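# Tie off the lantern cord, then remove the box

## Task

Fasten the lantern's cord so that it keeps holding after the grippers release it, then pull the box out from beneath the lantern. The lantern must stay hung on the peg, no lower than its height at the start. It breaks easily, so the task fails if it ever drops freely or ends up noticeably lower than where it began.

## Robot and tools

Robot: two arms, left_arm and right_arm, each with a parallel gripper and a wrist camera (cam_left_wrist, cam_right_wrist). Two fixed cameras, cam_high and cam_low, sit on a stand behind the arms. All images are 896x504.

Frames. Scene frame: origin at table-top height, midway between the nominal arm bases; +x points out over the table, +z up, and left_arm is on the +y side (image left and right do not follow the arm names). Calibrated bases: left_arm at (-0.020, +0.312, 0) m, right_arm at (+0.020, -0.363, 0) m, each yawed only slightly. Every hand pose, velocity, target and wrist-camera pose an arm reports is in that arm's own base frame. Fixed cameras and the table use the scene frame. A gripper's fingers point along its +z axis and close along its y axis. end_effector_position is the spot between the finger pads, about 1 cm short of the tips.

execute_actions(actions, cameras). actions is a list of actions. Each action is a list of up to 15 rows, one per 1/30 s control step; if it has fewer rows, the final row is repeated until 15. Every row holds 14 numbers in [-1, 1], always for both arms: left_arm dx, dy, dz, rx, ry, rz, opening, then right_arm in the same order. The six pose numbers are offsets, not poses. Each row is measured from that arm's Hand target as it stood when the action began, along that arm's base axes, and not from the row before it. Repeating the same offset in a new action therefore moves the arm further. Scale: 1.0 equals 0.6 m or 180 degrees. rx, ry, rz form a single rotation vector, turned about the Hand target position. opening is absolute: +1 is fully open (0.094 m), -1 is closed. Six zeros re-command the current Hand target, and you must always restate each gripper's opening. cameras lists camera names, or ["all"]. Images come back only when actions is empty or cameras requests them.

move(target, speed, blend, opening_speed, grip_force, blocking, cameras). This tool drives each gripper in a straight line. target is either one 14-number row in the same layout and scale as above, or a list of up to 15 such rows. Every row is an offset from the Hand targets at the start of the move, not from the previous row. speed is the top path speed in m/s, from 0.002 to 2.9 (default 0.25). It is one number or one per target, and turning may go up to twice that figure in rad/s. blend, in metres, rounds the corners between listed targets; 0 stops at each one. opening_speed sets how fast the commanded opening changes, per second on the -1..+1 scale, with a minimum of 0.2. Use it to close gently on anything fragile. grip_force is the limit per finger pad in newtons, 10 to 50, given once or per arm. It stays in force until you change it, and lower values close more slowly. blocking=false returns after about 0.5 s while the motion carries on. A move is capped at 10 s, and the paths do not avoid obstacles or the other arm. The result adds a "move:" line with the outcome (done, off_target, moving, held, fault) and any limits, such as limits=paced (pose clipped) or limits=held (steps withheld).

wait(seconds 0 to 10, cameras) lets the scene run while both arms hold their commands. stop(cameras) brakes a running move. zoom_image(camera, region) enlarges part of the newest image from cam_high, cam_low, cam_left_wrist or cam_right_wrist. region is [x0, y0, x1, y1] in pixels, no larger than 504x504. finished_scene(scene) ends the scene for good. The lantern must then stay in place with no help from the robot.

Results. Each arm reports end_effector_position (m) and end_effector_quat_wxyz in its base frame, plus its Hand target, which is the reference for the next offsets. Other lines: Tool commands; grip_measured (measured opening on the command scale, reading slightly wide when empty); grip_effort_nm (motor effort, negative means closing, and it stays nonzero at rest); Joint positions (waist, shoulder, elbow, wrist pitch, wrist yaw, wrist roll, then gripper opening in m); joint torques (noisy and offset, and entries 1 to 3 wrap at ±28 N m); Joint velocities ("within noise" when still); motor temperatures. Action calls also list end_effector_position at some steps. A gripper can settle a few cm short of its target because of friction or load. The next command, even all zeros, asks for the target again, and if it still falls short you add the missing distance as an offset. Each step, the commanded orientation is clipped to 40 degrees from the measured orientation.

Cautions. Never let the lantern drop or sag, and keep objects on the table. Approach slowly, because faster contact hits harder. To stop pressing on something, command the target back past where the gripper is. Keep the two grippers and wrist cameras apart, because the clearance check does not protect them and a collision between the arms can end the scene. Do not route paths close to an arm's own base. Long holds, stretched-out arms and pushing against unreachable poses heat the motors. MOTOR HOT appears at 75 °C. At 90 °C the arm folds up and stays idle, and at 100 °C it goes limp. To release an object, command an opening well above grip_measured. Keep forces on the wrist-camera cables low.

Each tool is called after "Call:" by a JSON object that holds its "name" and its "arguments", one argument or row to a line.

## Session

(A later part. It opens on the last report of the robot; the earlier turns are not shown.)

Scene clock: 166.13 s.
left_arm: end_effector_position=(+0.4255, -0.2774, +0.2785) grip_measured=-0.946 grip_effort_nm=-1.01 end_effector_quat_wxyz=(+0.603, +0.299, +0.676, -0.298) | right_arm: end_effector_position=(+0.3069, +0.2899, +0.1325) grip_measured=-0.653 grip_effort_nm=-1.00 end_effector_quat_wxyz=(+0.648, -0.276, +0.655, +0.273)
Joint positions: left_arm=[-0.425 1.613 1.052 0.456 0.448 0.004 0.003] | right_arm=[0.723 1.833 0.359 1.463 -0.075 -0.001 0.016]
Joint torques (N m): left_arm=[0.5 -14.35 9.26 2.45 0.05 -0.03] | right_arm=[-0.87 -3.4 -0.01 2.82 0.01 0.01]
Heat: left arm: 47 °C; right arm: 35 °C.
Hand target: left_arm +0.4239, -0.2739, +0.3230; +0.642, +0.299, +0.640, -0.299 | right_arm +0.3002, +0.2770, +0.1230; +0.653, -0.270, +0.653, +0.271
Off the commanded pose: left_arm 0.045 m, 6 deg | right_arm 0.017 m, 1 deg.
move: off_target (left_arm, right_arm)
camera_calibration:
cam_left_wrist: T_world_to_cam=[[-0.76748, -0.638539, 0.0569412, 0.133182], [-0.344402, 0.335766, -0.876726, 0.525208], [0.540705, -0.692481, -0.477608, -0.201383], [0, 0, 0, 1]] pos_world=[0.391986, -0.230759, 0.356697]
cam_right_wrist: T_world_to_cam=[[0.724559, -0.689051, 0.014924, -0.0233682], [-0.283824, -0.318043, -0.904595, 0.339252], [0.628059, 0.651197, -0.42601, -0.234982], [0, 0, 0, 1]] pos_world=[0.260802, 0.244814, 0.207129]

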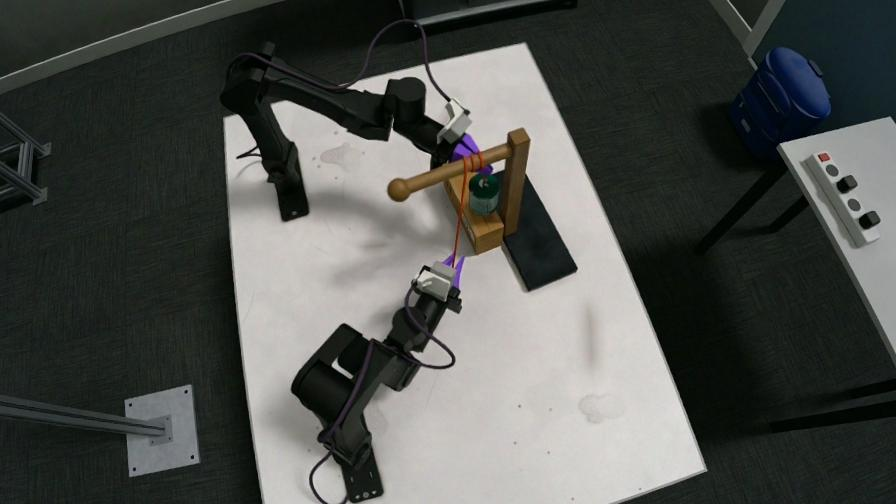

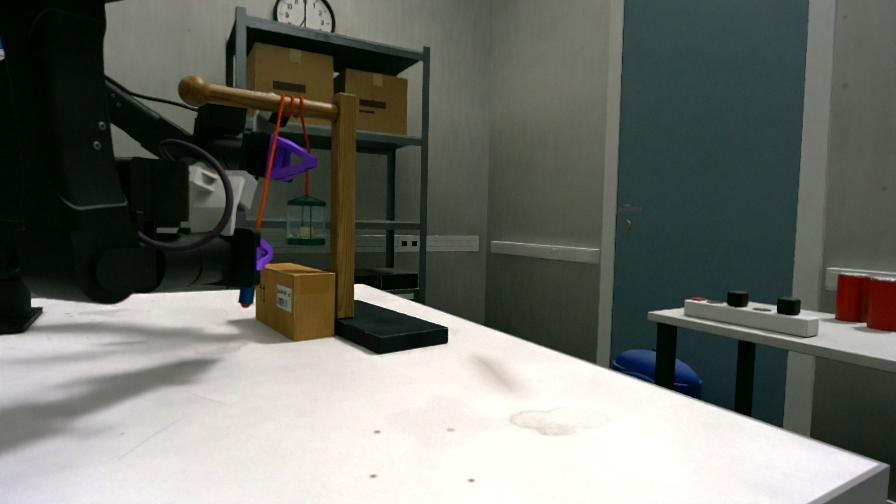

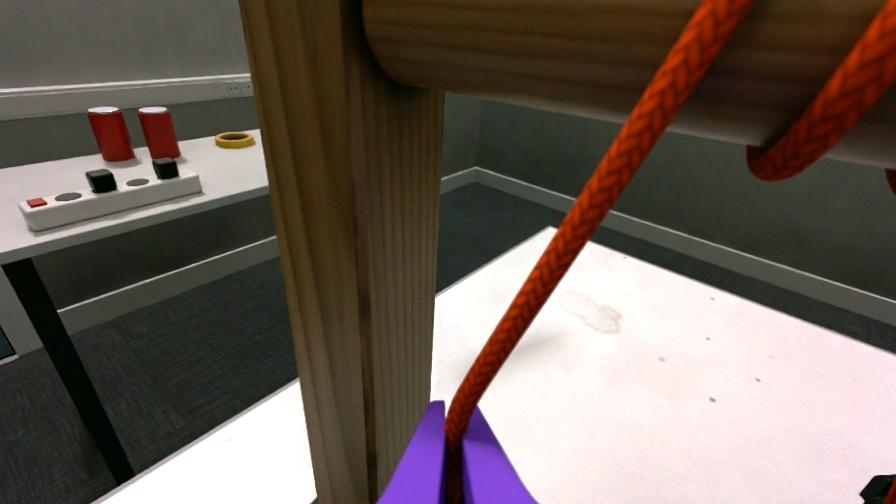

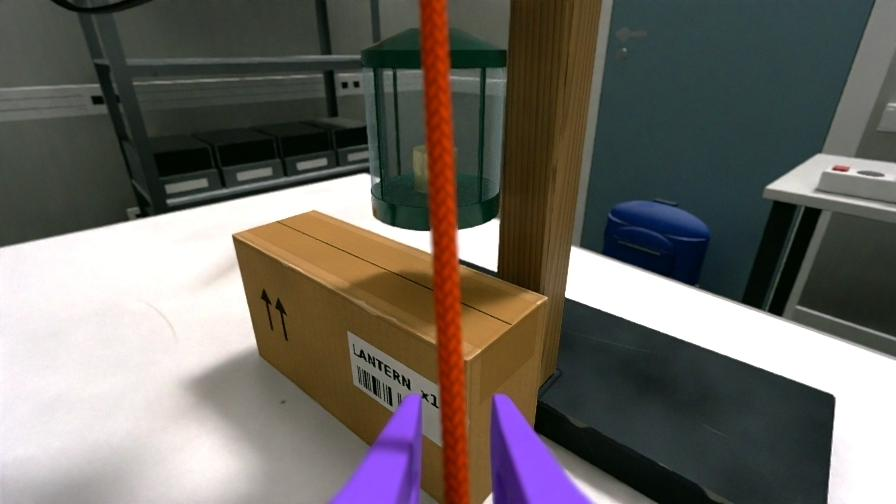

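Call:
{"name": "move", "arguments": {
  "target": [
    [0,0,-0.05,0,0,0,-1,-0.025,-0.025,-0.03,0,0,0,-1],
    [0,0,-0.08,0,0,0,-1,-0.025,-0.025,-0.03,0,0,0,-1]
  ],
  "speed": 0.04,
  "cameras": ["cam_left_wrist","cam_low"]
}}

Call:
{"name": "zoom_image", "arguments": {
  "camera": "cam_low",
  "region": [240, 80, 400, 290]
}}

Scene clock: 169.83 s.
left_arm: end_effector_position=(+0.4191, -0.2759, +0.2880) grip_measured=-0.946 grip_effort_nm=-1.01 end_effector_quat_wxyz=(+0.646, +0.303, +0.633, -0.300) | right_arm: end_effector_position=(+0.2951, +0.2791, +0.1259) grip_measured=-0.653 grip_effort_nm=-1.00 end_effector_quat_wxyz=(+0.638, -0.281, +0.664, +0.272)
Joint positions: left_arm=[-0.425 1.613 0.971 0.659 0.455 0.004 0.003] | right_arm=[0.717 1.798 0.295 1.465 -0.085 -0.001 0.016]
Joint torques (N m): left_arm=[0.51 -7.42 5.29 2.34 -0.07 -0.05] | right_arm=[-0.96 -1.68 -1.65 2.87 0.05 -0.05]
Heat: left arm: 47 °C; right arm: 36 °C.
Hand target: left_arm +0.4239, -0.2739, +0.2750; +0.642, +0.299, +0.640, -0.299 | right_arm +0.2851, +0.2620, +0.1050; +0.653, -0.270, +0.653, +0.271
Off the commanded pose: left_arm 0.014 m, 1 deg | right_arm 0.029 m, 2 deg.
joint sent to its limit (right arm) — joint 4 (wrist pitch), upper limit. The joint targets are off in orientation, not in position.
move: off_target (left_arm, right_arm)
camera_calibration:
cam_left_wrist: T_world_to_cam=[[-0.775676, -0.631124, 0.00294022, 0.149735], [-0.241141, 0.29206, -0.925501, 0.489456], [0.583247, -0.718598, -0.378735, -0.245798], [0, 0, 0, 1]] pos_world=[0.377536, -0.225079, 0.359459]
Images, in order (width x height): cam_low 896x504, cam_left_wrist 896x504.

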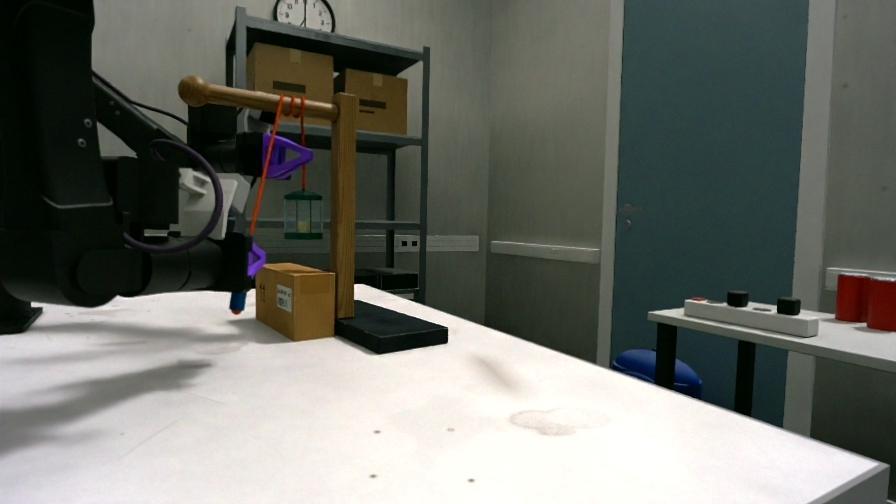

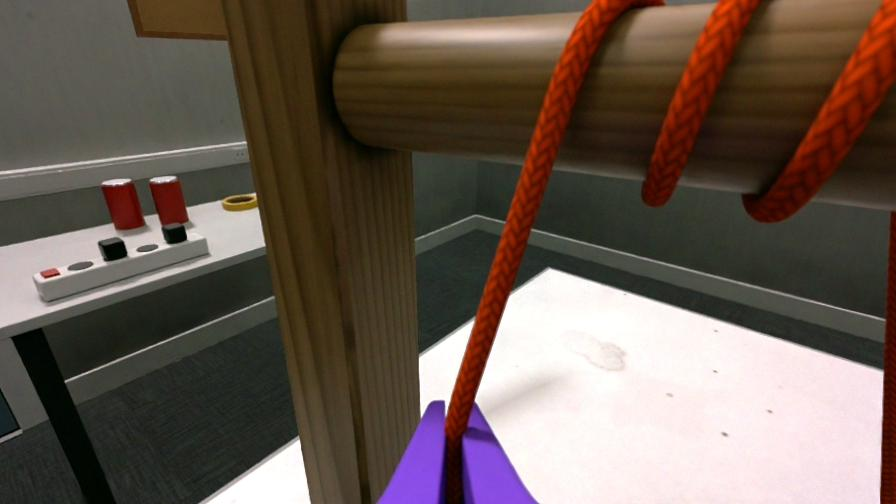

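Scaled by 2.400 from the camera's 896x504 image, which has a finer 1280x720 frame.

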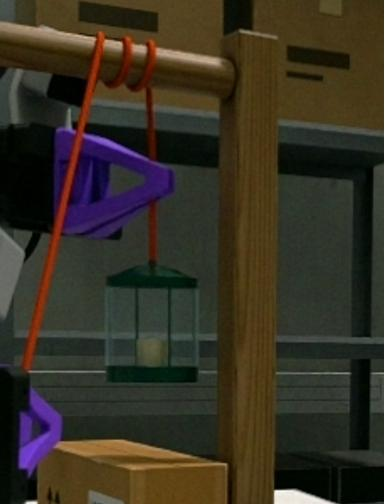

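Call:
{"name": "move", "arguments": {
  "target": [0,0,0.01,0,0,0,-0.35,0,0,0,0,0,0,-1],
  "opening_speed": 0.3,
  "speed": 0.04,
  "cameras": ["cam_left_wrist","cam_low"]
}}

Call:
{"name": "zoom_image", "arguments": {
  "camera": "cam_low",
  "region": [240, 80, 400, 290]
}}

Scene clock: 172.93 s.
left_arm: end_effector_position=(+0.4190, -0.2759, +0.2879) grip_measured=-0.351 grip_effort_nm=0.09 end_effector_quat_wxyz=(+0.646, +0.303, +0.633, -0.300) | right_arm: end_effector_position=(+0.2951, +0.2791, +0.1259) grip_measured=-0.653 grip_effort_nm=-1.00 end_effector_quat_wxyz=(+0.638, -0.281, +0.664, +0.272)
Joint positions: left_arm=[-0.425 1.613 0.971 0.659 0.456 0.004 0.03] | right_arm=[0.717 1.798 0.295 1.465 -0.085 -0.001 0.016]
Joint torques (N m): left_arm=[0.53 -8.21 6.41 2.06 -0.06 -0.04] | right_arm=[-0.96 -1.69 -1.63 2.86 0.04 -0.05]
Motor temperatures (°C): left_arm=[23 30 30 47 25 26 28] | right_arm=[26 30 30 37 25 25 23]
Heat: left arm: 47 °C; right arm: 37 °C.
Hand target: left_arm +0.4239, -0.2739, +0.2810; +0.642, +0.299, +0.640, -0.298 | right_arm +0.2851, +0.2620, +0.1050; +0.653, -0.270, +0.653, +0.271
Off the commanded pose: left_arm 0.009 m, 1 deg | right_arm 0.029 m, 2 deg.
joint sent to its limit (right arm) — joint 4 (wrist pitch), upper limit. The joint targets are off in orientation, not in position.
move: off_target (right_arm)
camera_calibration:
cam_left_wrist: T_world_to_cam=[[-0.775919, -0.630826, 0.00295159, 0.149813], [-0.241045, 0.292157, -0.925495, 0.489415], [0.582964, -0.718821, -0.378748, -0.245679], [0, 0, 0, 1]] pos_world=[0.377436, -0.225079, 0.359459]
Images, in order (width x height): cam_low 896x504, cam_left_wrist 896x504.

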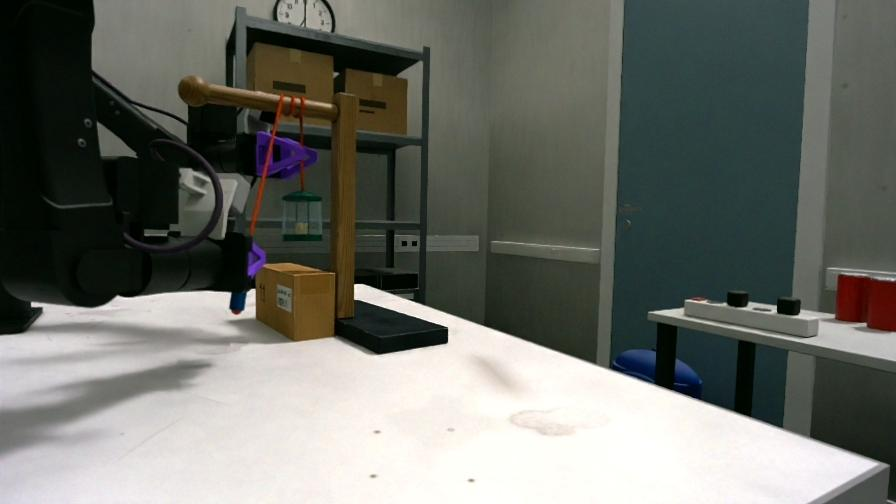

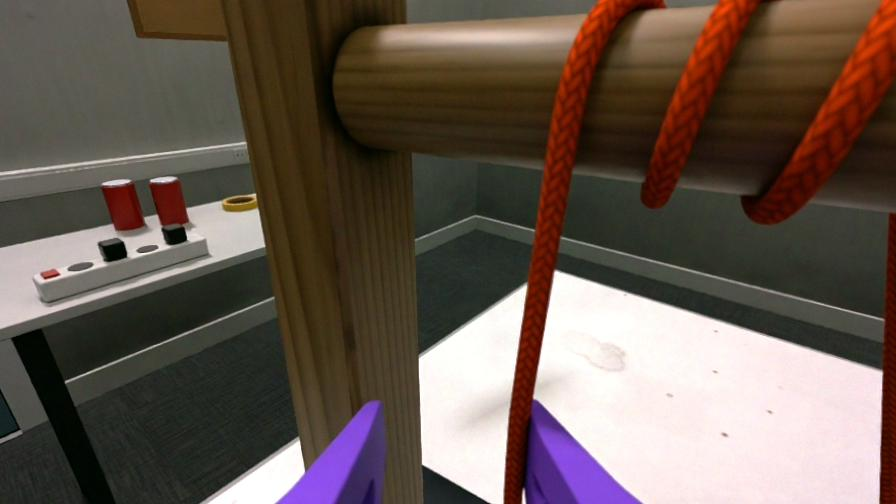

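Scaled by 2.400 from the camera's 896x504 image, which has a finer 1280x720 frame.

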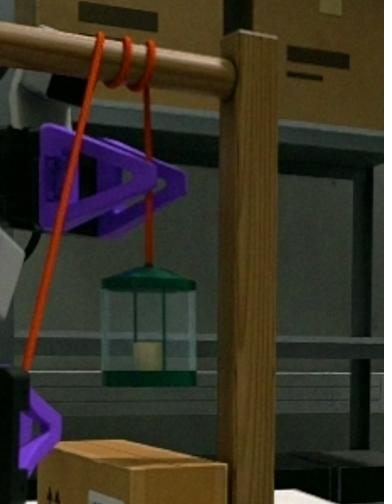

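Call:
{"name": "move", "arguments": {
  "target": [
    [-0.028,-0.022,0,0,0,0,-0.35,0,0,0,0,0,0,-1],
    [-0.22,0.18,0,0,0,0,-0.35,0,0,0,0,0,0,-1]
  ],
  "speed": 0.06,
  "cameras": ["cam_left_wrist","cam_low"]
}}

Call:
{"name": "zoom_image", "arguments": {
  "camera": "cam_low",
  "region": [240, 80, 400, 290]
}}

Scene clock: 178.10 s.
left_arm: end_effector_position=(+0.2955, -0.1676, +0.2888) grip_measured=-0.351 grip_effort_nm=0.09 end_effector_quat_wxyz=(+0.650, +0.302, +0.632, -0.295) | right_arm: end_effector_position=(+0.2951, +0.2791, +0.1259) grip_measured=-0.653 grip_effort_nm=-1.00 end_effector_quat_wxyz=(+0.638, -0.281, +0.664, +0.272)
Joint positions: left_arm=[-0.169 0.938 0.506 0.458 0.702 0.003 0.03] | right_arm=[0.717 1.798 0.295 1.465 -0.085 -0.001 0.016]
Joint torques (N m): left_arm=[0.43 -4.05 5.27 1.76 -0.01 -0.06] | right_arm=[-0.99 -1.66 -1.65 2.88 0.04 -0.05]
Heat: left arm: 47 °C; right arm: 38 °C.
Hand target: left_arm +0.2920, -0.1659, +0.2809; +0.641, +0.299, +0.640, -0.299 | right_arm +0.2851, +0.2620, +0.1050; +0.653, -0.270, +0.653, +0.271
Off the commanded pose: left_arm 0.009 m, 1 deg | right_arm 0.029 m, 2 deg.
joint sent to its limit (right arm) — joint 4 (wrist pitch), upper limit. The joint targets are off in orientation, not in position.
move: off_target (right_arm)
camera_calibration:
cam_left_wrist: T_world_to_cam=[[-0.769575, -0.638538, -0.00478649, 0.121348], [-0.236285, 0.291722, -0.926859, 0.427707], [0.593231, -0.712157, -0.37538, -0.0984244], [0, 0, 0, 1]] pos_world=[0.252836, -0.11738, 0.360059]
Images, in order (width x height): cam_low 896x504, cam_left_wrist 896x504.

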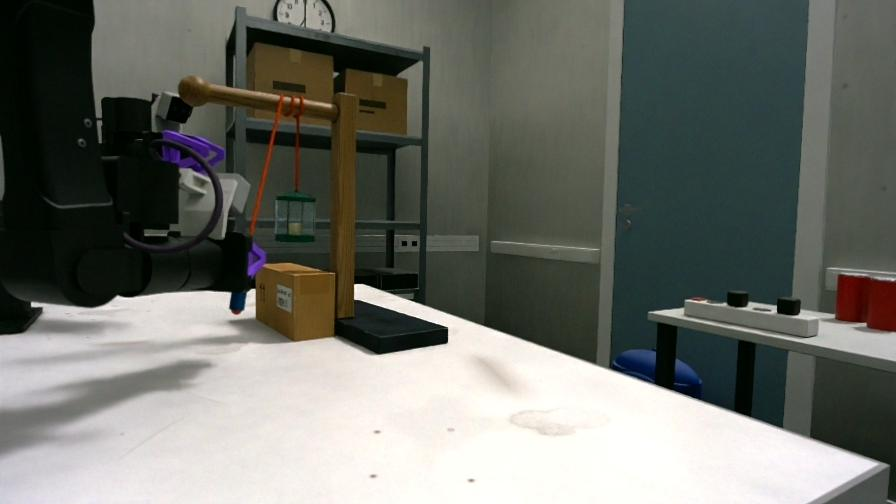

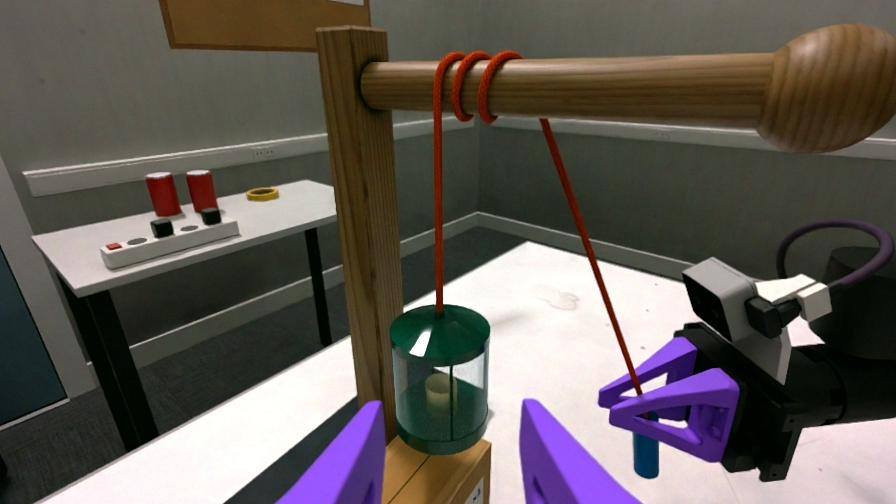

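Scaled by 2.400 from the camera's 896x504 image, which has a finer 1280x720 frame.

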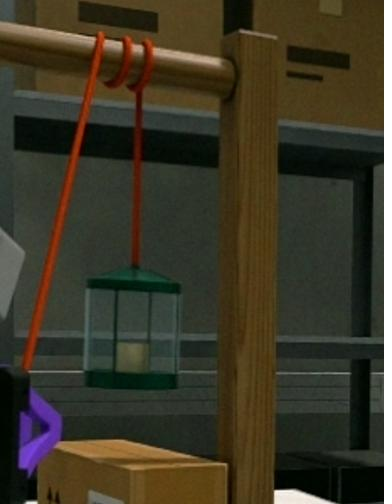

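Call:
{"name": "move", "arguments": {
  "target": [0,0,0,0,0,0,-0.35,0.095,0.1,0.035,0,0,0,-1],
  "speed": 0.04,
  "cameras": ["cam_right_wrist","cam_low"]
}}

Call:
{"name": "zoom_image", "arguments": {
  "camera": "cam_low",
  "region": [240, 80, 400, 290]
}}

Scene clock: 181.60 s.
left_arm: end_effector_position=(+0.2954, -0.1676, +0.2887) grip_measured=-0.351 grip_effort_nm=0.09 end_effector_quat_wxyz=(+0.650, +0.302, +0.632, -0.295) | right_arm: end_effector_position=(+0.3394, +0.3182, +0.1290) grip_measured=-0.653 grip_effort_nm=-1.00 end_effector_quat_wxyz=(+0.654, -0.272, +0.651, +0.272)
Joint positions: left_arm=[-0.169 0.938 0.506 0.457 0.702 0.003 0.03] | right_arm=[0.726 1.964 0.533 1.434 -0.064 -0.001 0.016]
Joint torques (N m): left_arm=[0.49 -4.03 5.27 1.76 0 -0.04] | right_arm=[0.55 -6.11 5.74 1.85 0.14 0.02]
Heat: left arm: 46 °C; right arm: 38 °C.
Hand target: left_arm +0.2920, -0.1659, +0.2809; +0.642, +0.299, +0.640, -0.299 | right_arm +0.3421, +0.3220, +0.1261; +0.653, -0.270, +0.653, +0.271
Off the commanded pose: left_arm 0.009 m, 1 deg | right_arm 0.006 m, 0 deg.
move: done
camera_calibration:
cam_right_wrist: T_world_to_cam=[[0.719618, -0.694181, 0.0161925, -0.0242345], [-0.275806, -0.307158, -0.910816, 0.3489], [0.637244, 0.650974, -0.412496, -0.28015], [0, 0, 0, 1]] pos_world=[0.292192, 0.272715, 0.202615]
Images, in order (width x height): cam_low 896x504, cam_right_wrist 896x504.

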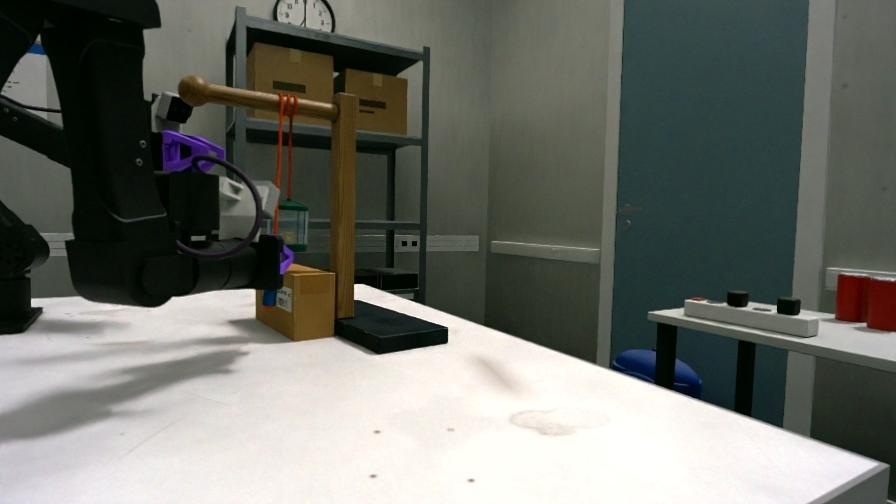

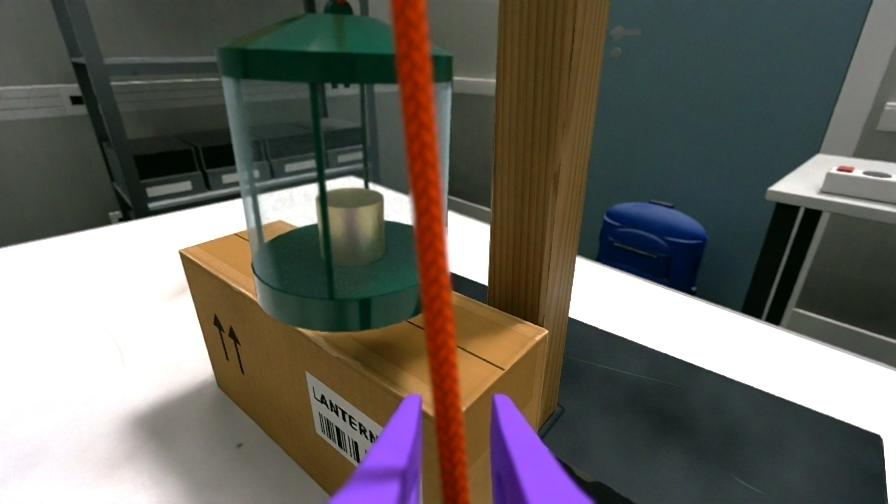

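Scaled by 2.400 from the camera's 896x504 image, which has a finer 1280x720 frame.

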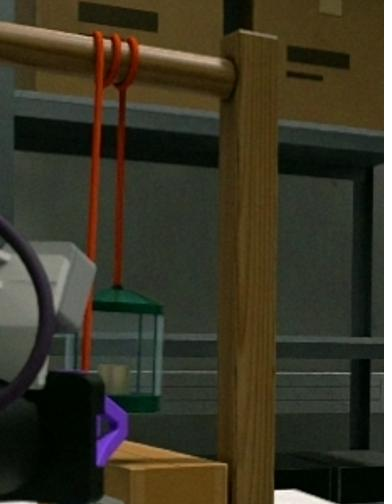

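Call:
{"name": "move", "arguments": {
  "target": [0,0,0,0,0,0,-0.35,0.01,0.01,0.01,0,0,0,-0.3],
  "speed": 0.02,
  "opening_speed": 0.25,
  "cameras": ["cam_right_wrist","cam_low"]
}}

Call:
{"name": "zoom_image", "arguments": {
  "camera": "cam_low",
  "region": [240, 80, 400, 290]
}}

Call:
{"name": "wait", "arguments": {
  "seconds": 1,
  "cameras": ["cam_low"]
}}

Call:
{"name": "zoom_image", "arguments": {
  "camera": "cam_low",
  "region": [240, 80, 400, 290]
}}

Scene clock: 186.03 s.
left_arm: end_effector_position=(+0.2954, -0.1676, +0.2887) grip_measured=-0.351 grip_effort_nm=0.09 end_effector_quat_wxyz=(+0.650, +0.302, +0.632, -0.295) | right_arm: end_effector_position=(+0.3459, +0.3236, +0.1328) grip_measured=-0.301 grip_effort_nm=0.10 end_effector_quat_wxyz=(+0.654, -0.271, +0.651, +0.272)
Joint positions: left_arm=[-0.169 0.938 0.506 0.457 0.702 0.003 0.03] | right_arm=[0.726 1.964 0.569 1.399 -0.062 -0.001 0.033]
Joint torques (N m): left_arm=[0.49 -4.05 5.24 1.77 0.01 -0.04] | right_arm=[0.69 -7.12 6.01 1.74 0.13 0.02]
Heat: left arm: 46 °C; right arm: 37 °C.
Hand target: left_arm +0.2920, -0.1659, +0.2809; +0.642, +0.299, +0.640, -0.299 | right_arm +0.3481, +0.3281, +0.1321; +0.653, -0.270, +0.653, +0.271
Off the commanded pose: left_arm 0.009 m, 1 deg | right_arm 0.005 m, 0 deg.
move: done
camera_calibration:
cam_right_wrist: T_world_to_cam=[[0.718264, -0.695582, 0.0162388, -0.024365], [-0.275666, -0.305929, -0.911272, 0.355403], [0.638832, 0.650057, -0.411486, -0.286644], [0, 0, 0, 1]] pos_world=[0.29859, 0.278115, 0.206314]
Images, in order (width x height): cam_low 896x504, cam_right_wrist 896x504.

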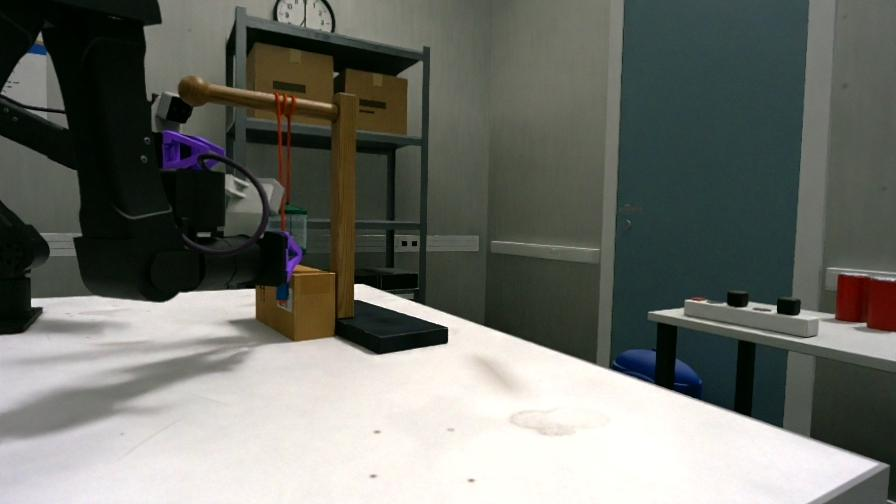

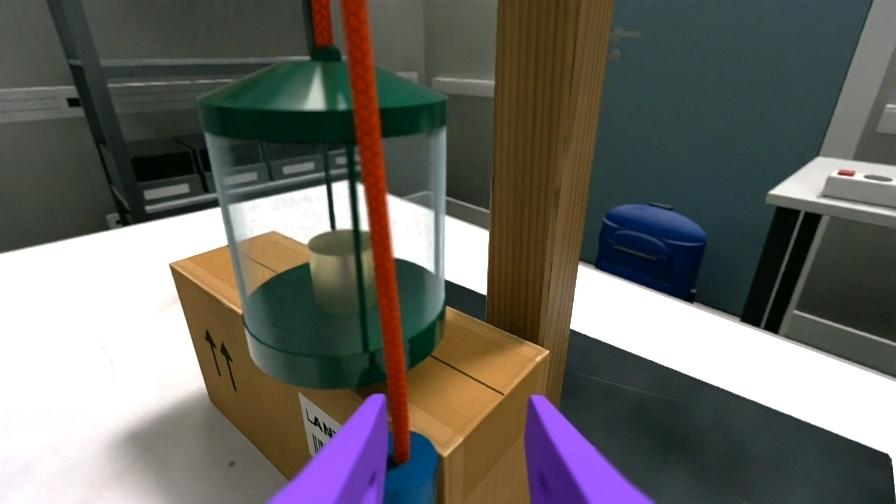

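Scaled by 2.400 from the camera's 896x504 image, which has a finer 1280x720 frame.

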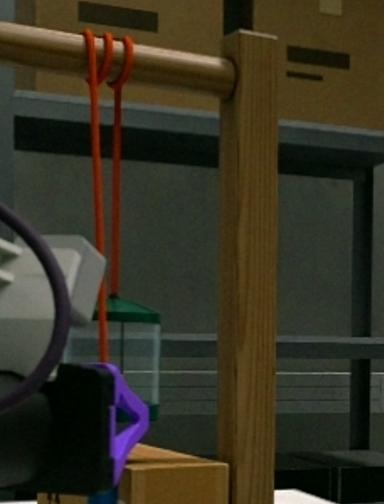

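Scene clock: 187.03 s.
left_arm: end_effector_position=(+0.2954, -0.1676, +0.2887) grip_measured=-0.351 grip_effort_nm=0.09 end_effector_quat_wxyz=(+0.650, +0.302, +0.632, -0.295) | right_arm: end_effector_position=(+0.3459, +0.3236, +0.1328) grip_measured=-0.301 grip_effort_nm=0.11 end_effector_quat_wxyz=(+0.654, -0.271, +0.651, +0.272)
Joint positions: left_arm=[-0.169 0.938 0.506 0.457 0.702 0.003 0.03] | right_arm=[0.726 1.964 0.569 1.399 -0.062 -0.001 0.033]
Joint torques (N m): left_arm=[0.47 -4.03 5.24 1.77 0.01 -0.05] | right_arm=[0.72 -7.16 5.97 1.74 0.13 0.02]
Heat: left arm: 46 °C; right arm: 37 °C.
Hand target: left_arm +0.2920, -0.1659, +0.2809; +0.642, +0.299, +0.640, -0.299 | right_arm +0.3481, +0.3281, +0.1321; +0.653, -0.270, +0.653, +0.271
Tool commands: left_gripper/opening=-0.35 right_gripper/opening=-0.3
Off the commanded pose: left_arm 0.009 m, 1 deg | right_arm 0.005 m, 0 deg.
wait: 1.00 s; at rest by 0.17 s
Images, in order (width x height): cam_low 896x504.

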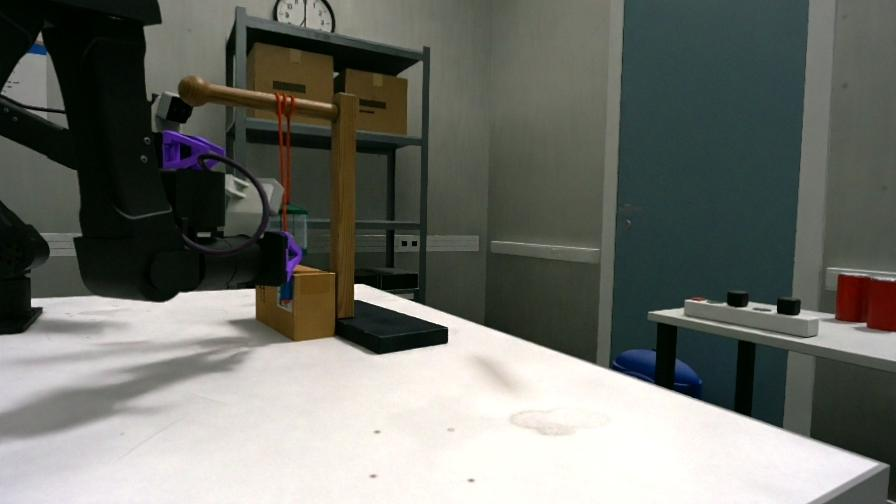

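Scaled by 2.400 from the camera's 896x504 image, which has a finer 1280x720 frame.

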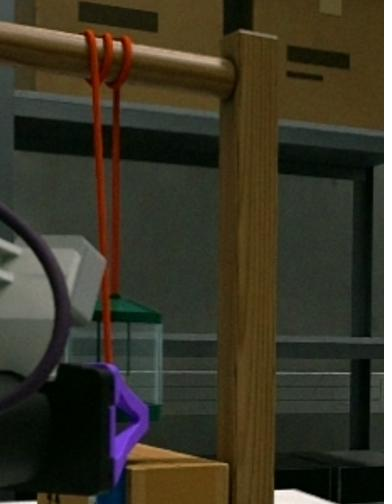

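Call:
{"name": "move", "arguments": {
  "target": [
    [0,0,0,0,0,0,-0.35,-0.006,0.006,0.0,0,0,0,0.1],
    [0,0,0,0,0,0,-0.35,-0.12,-0.1,0,0,0,0,0.1],
    [0,0,0,0,0,0,-0.35,-0.16,-0.4,0.05,0,0,-0.2,0.1]
  ],
  "speed": [0.05,0.08,0.15],
  "blend": [0,0.02,0],
  "cameras": ["cam_high","cam_low","cam_left_wrist"]
}}

Call:
{"name": "zoom_image", "arguments": {
  "camera": "cam_low",
  "region": [240, 80, 400, 290]
}}

Call:
{"name": "zoom_image", "arguments": {
  "camera": "cam_high",
  "region": [420, 110, 560, 260]
}}

Scene clock: 194.50 s.
left_arm: end_effector_position=(+0.2954, -0.1676, +0.2887) grip_measured=-0.351 grip_effort_nm=0.09 end_effector_quat_wxyz=(+0.650, +0.302, +0.632, -0.295) | right_arm: end_effector_position=(+0.2554, +0.0891, +0.1700) grip_measured=+0.099 grip_effort_nm=0.10 end_effector_quat_wxyz=(+0.690, -0.056, +0.720, +0.052)
Joint positions: left_arm=[-0.169 0.938 0.506 0.457 0.702 0.003 0.03] | right_arm=[0.664 0.443 0.002 0.392 0.511 0.023 0.052]
Joint torques (N m): left_arm=[0.53 -4.04 5.2 1.76 0.01 -0.03] | right_arm=[0.59 0.23 6.19 1.65 0.1 0.11]
Heat: left arm: 45 °C; right arm: 37 °C.
Hand target: left_arm +0.2920, -0.1659, +0.2809; +0.642, +0.299, +0.640, -0.299 | right_arm +0.2521, +0.0881, +0.1621; +0.705, -0.055, +0.705, +0.056
Off the commanded pose: left_arm 0.009 m, 1 deg | right_arm 0.009 m, 3 deg.
joint sent to its limit (right arm) — joint 3 (elbow), lower limit, where the elbow is as bent as it goes. The joint targets are off in orientation, not in position.
move: off_target (right_arm)
camera_calibration:
cam_left_wrist: T_world_to_cam=[[-0.769856, -0.638202, -0.00450456, 0.121357], [-0.236506, 0.291835, -0.926767, 0.427743], [0.592779, -0.712412, -0.37561, -0.0982572], [0, 0, 0, 1]] pos_world=[0.252836, -0.11738, 0.360059]
Images, in order (width x height): cam_high 896x504, cam_low 896x504, cam_left_wrist 896x504.

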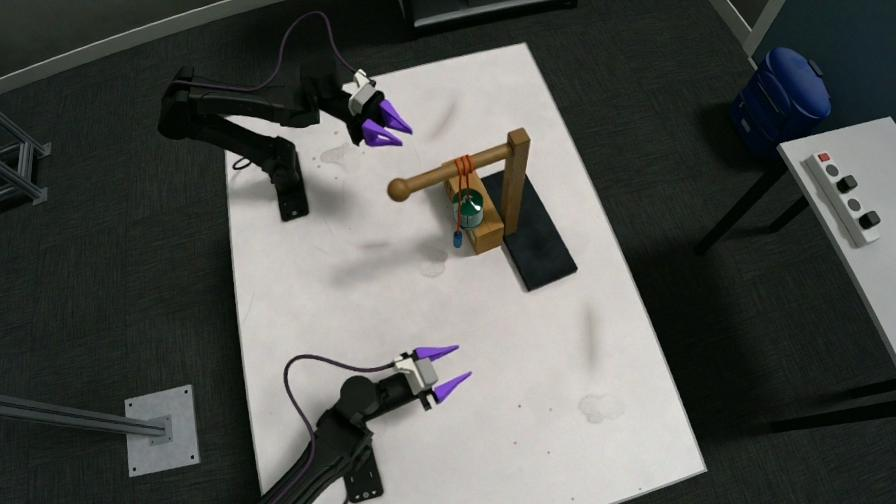

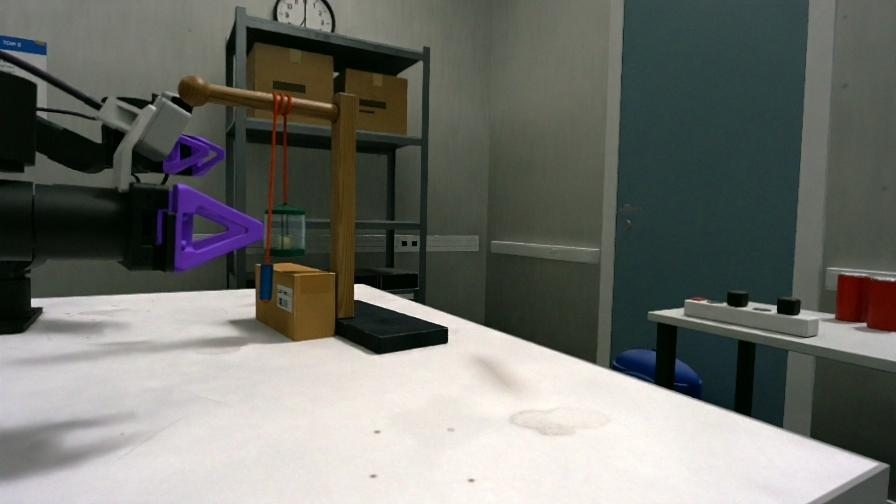

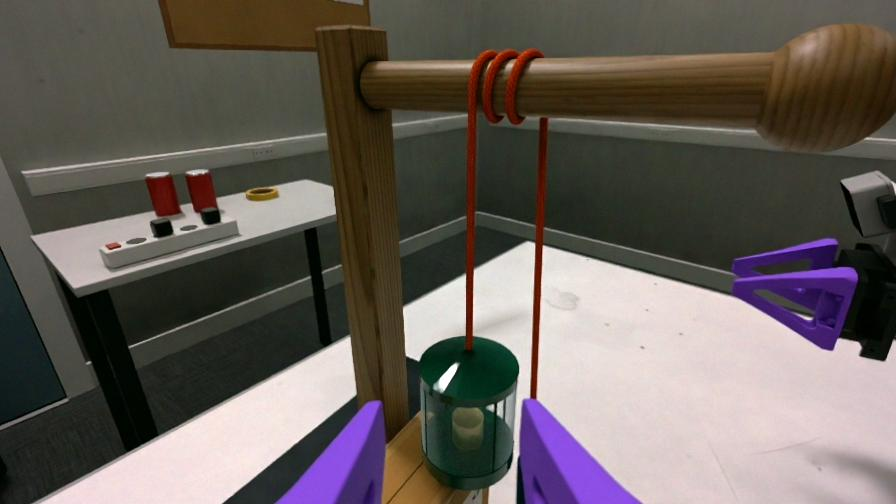

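Scaled by 2.400 from the camera's 896x504 image, which has a finer 1280x720 frame.

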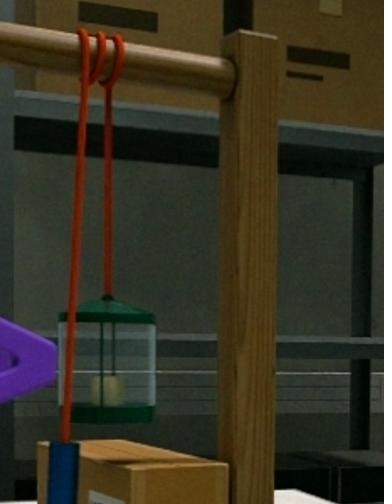

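Scaled by 3.360 from the camera's 896x504 image, which has a finer 1280x720 frame.

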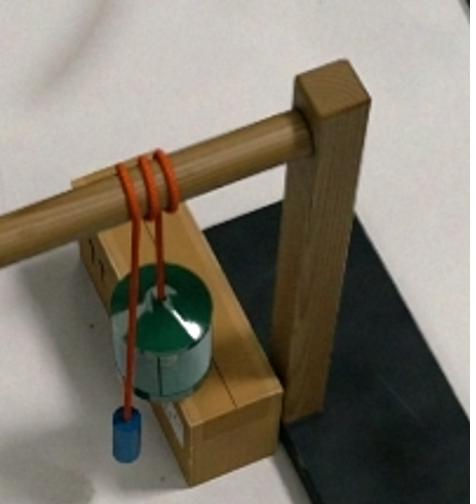

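Call:
{"name": "move", "arguments": {
  "target": [
    [0.1,0.25,-0.1,0,0,-0.15,0.9,0,0,0,0,0,0,0.1],
    [0.19,0.19,-0.25,0,0,-0.21,0.9,0,0,0,0,0,0,0.1]
  ],
  "speed": 0.2,
  "blend": [0.04,0],
  "cameras": ["cam_high","cam_low","cam_left_wrist"]
}}

Call:
{"name": "zoom_image", "arguments": {
  "camera": "cam_low",
  "region": [240, 80, 400, 290]
}}

Scene clock: 200.57 s.
left_arm: end_effector_position=(+0.4039, -0.0520, +0.1351) grip_measured=+0.899 grip_effort_nm=0.09 end_effector_quat_wxyz=(+0.576, +0.408, +0.579, -0.407) | right_arm: end_effector_position=(+0.2549, +0.0886, +0.1697) grip_measured=+0.099 grip_effort_nm=0.10 end_effector_quat_wxyz=(+0.689, -0.056, +0.721, +0.052)
Joint positions: left_arm=[0.328 2.039 0.9 0.836 1.557 0.302 0.089] | right_arm=[0.664 0.433 0.002 0.38 0.511 0.023 0.052]
Joint torques (N m): left_arm=[-0.2 -9.7 5.45 1.4 0.18 0.12] | right_arm=[0.64 0.24 6.19 1.67 0.09 0.12]
Heat: left arm: 45 °C; right arm: 36 °C.
Hand target: left_arm +0.4060, -0.0518, +0.1310; +0.510, +0.490, +0.509, -0.490 | right_arm +0.2521, +0.0880, +0.1621; +0.705, -0.055, +0.705, +0.056
Off the commanded pose: left_arm 0.005 m, 17 deg | right_arm 0.008 m, 3 deg.
joint sent to its limit (left arm) — joint 5 (wrist yaw), upper limit. The joint targets are off in orientation, not in position.
joint sent to its limit (right arm) — joint 3 (elbow), lower limit, where the elbow is as bent as it goes. The joint targets are off in orientation, not in position.
move: off_target (left_arm, right_arm)
camera_calibration:
cam_left_wrist: T_world_to_cam=[[-0.94454, -0.328025, 0.0156242, 0.361934], [-0.143851, 0.370508, -0.917623, 0.242723], [0.295214, -0.868979, -0.397146, -0.0229331], [0, 0, 0, 1]] pos_world=[0.383547, 0.0088641, 0.207966]
Images, in order (width x height): cam_high 896x504, cam_low 896x504, cam_left_wrist 896x504.

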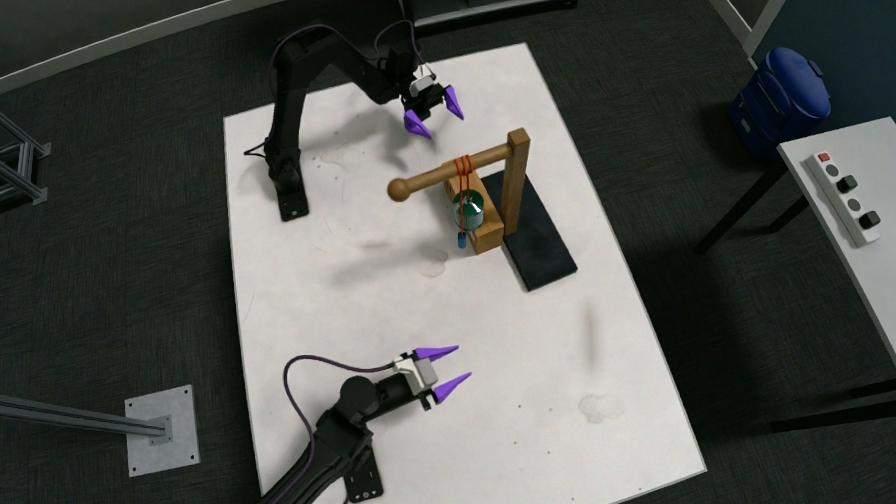

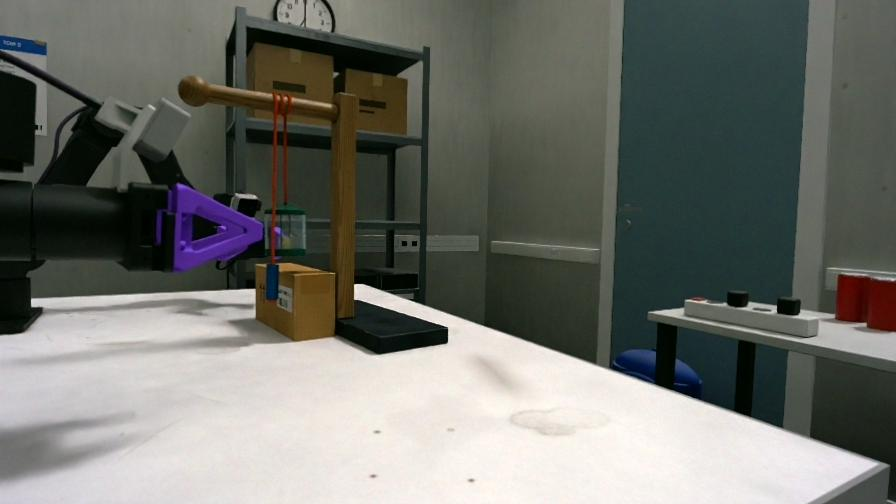

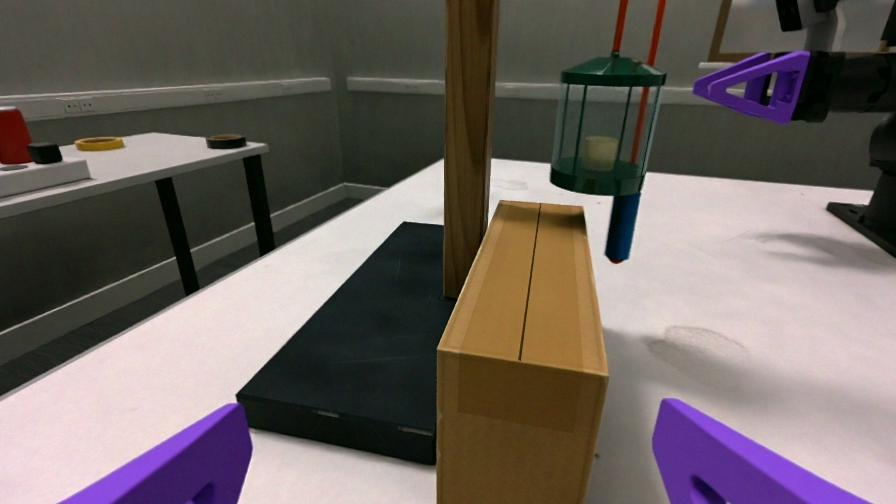

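Scaled by 2.400 from the camera's 896x504 image, which has a finer 1280x720 frame.

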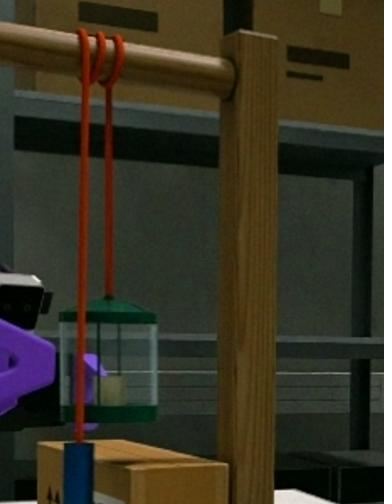

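Call:
{"name": "move", "arguments": {
  "target": [-0.03,0.02,0.15,0.431,0.302,0.302,0.9,0,0,0,0,0,0,0.1],
  "speed": 0.5
}}

Call:
{"name": "move", "arguments": {
  "target": [0,0,0,0,0,0.61,0.9,0,0,0,0,0,0,0.1],
  "speed": 0.5,
  "cameras": ["cam_high","cam_low","cam_left_wrist"]
}}

Scene clock: 208.13 s.
left_arm: end_effector_position=(+0.3857, -0.0403, +0.2263) grip_measured=+0.899 grip_effort_nm=0.09 end_effector_quat_wxyz=(+0.095, +0.178, +0.979, +0.021) | right_arm: end_effector_position=(+0.2549, +0.0886, +0.1697) grip_measured=+0.099 grip_effort_nm=0.10 end_effector_quat_wxyz=(+0.689, -0.056, +0.721, +0.052)
Joint positions: left_arm=[-0.121 1.924 2.117 -1.572 -0.03 0.241 0.089] | right_arm=[0.664 0.433 0.002 0.38 0.511 0.023 0.052]
Joint torques (N m): left_arm=[-0.17 -9.22 6.31 0.62 -0.18 -0.11] | right_arm=[0.66 0.27 6.19 1.66 0.09 0.12]
Heat: left arm: 43 °C; right arm: 36 °C.
Hand target: left_arm +0.3879, -0.0399, +0.2209; +0.004, +0.174, +0.985, +0.019 | right_arm +0.2521, +0.0880, +0.1621; +0.705, -0.055, +0.705, +0.056
Off the commanded pose: left_arm 0.006 m, 10 deg | right_arm 0.008 m, 3 deg.
joint sent to its limit (left arm) — joint 4 (wrist pitch), lower limit. The joint targets are off in orientation, not in position.
joint sent to its limit (right arm) — joint 3 (elbow), lower limit, where the elbow is as bent as it goes. The joint targets are off in orientation, not in position.
move: off_target (left_arm, right_arm)

Scene clock: 211.03 s.
left_arm: end_effector_position=(+0.3854, -0.0421, +0.2262) grip_measured=+0.899 grip_effort_nm=0.09 end_effector_quat_wxyz=(-0.060, +0.698, -0.710, +0.075) | right_arm: end_effector_position=(+0.2549, +0.0886, +0.1697) grip_measured=+0.099 grip_effort_nm=0.10 end_effector_quat_wxyz=(+0.689, -0.056, +0.721, +0.052)
Joint positions: left_arm=[-0.11 1.924 2.117 -1.572 0.002 -1.663 0.089] | right_arm=[0.664 0.433 0.002 0.38 0.511 0.023 0.052]
Joint torques (N m): left_arm=[0.42 -9.2 6.37 0.63 -0.05 -0.07] | right_arm=[0.64 0.25 6.2 1.66 0.1 0.11]
Heat: left arm: 43 °C; right arm: 36 °C.
Hand target: left_arm +0.3880, -0.0399, +0.2210; +0.013, +0.705, -0.709, -0.014 | right_arm +0.2521, +0.0880, +0.1621; +0.705, -0.055, +0.705, +0.056
Off the commanded pose: left_arm 0.006 m, 13 deg | right_arm 0.008 m, 3 deg.
joint sent to its limit (left arm) — joint 4 (wrist pitch), lower limit. The joint targets are off in orientation, not in position.
joint sent to its limit (right arm) — joint 3 (elbow), lower limit, where the elbow is as bent as it goes. The joint targets are off in orientation, not in position.
move: off_target (left_arm, right_arm)
camera_calibration:
cam_left_wrist: T_world_to_cam=[[0.980607, -0.00101387, 0.195981, -0.422708], [-0.0821589, -0.910002, 0.406381, -0.0572295], [0.177931, -0.414602, -0.892438, 0.203765], [0, 0, 0, 1]] pos_world=[0.373552, 0.0319737, 0.287947]
Images, in order (width x height): cam_high 896x504, cam_low 896x504, cam_left_wrist 896x504.

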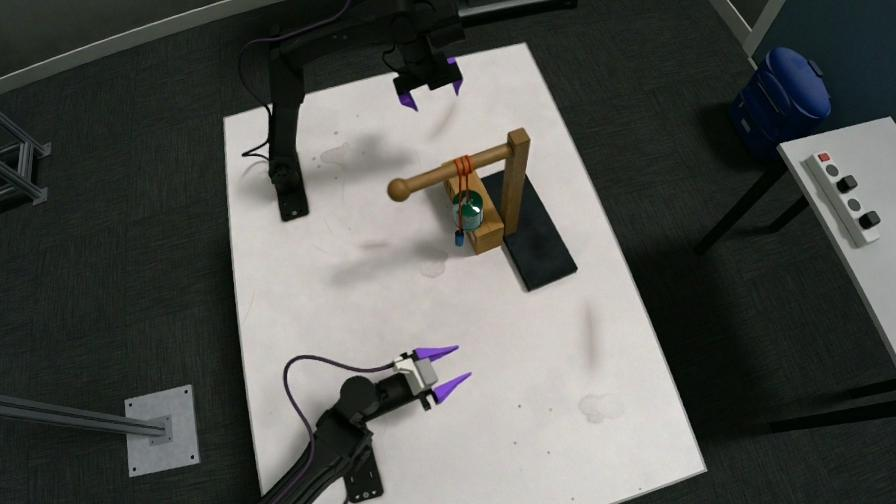

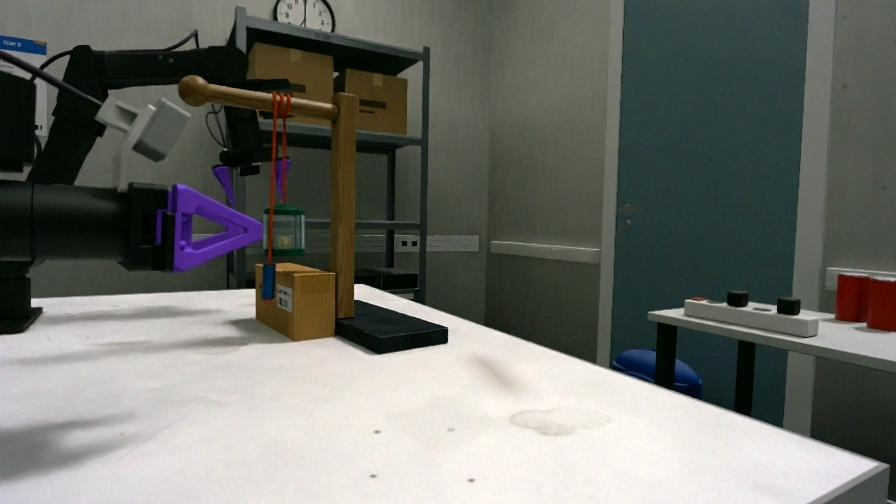

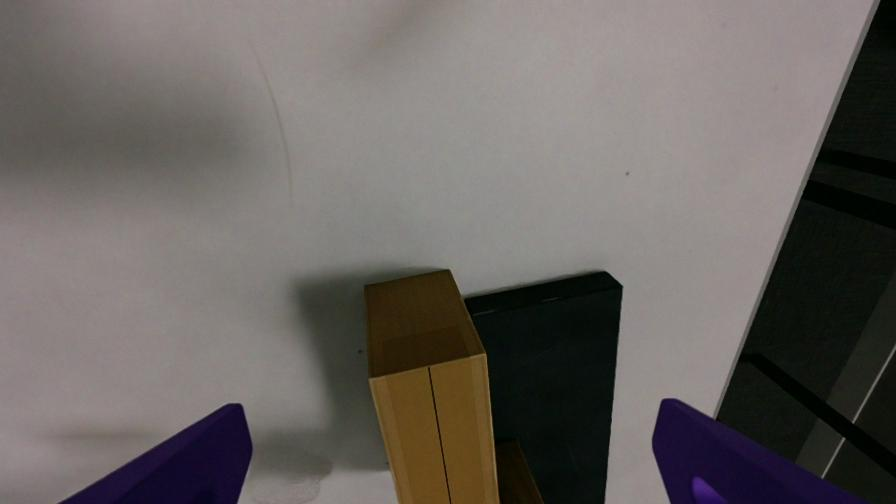

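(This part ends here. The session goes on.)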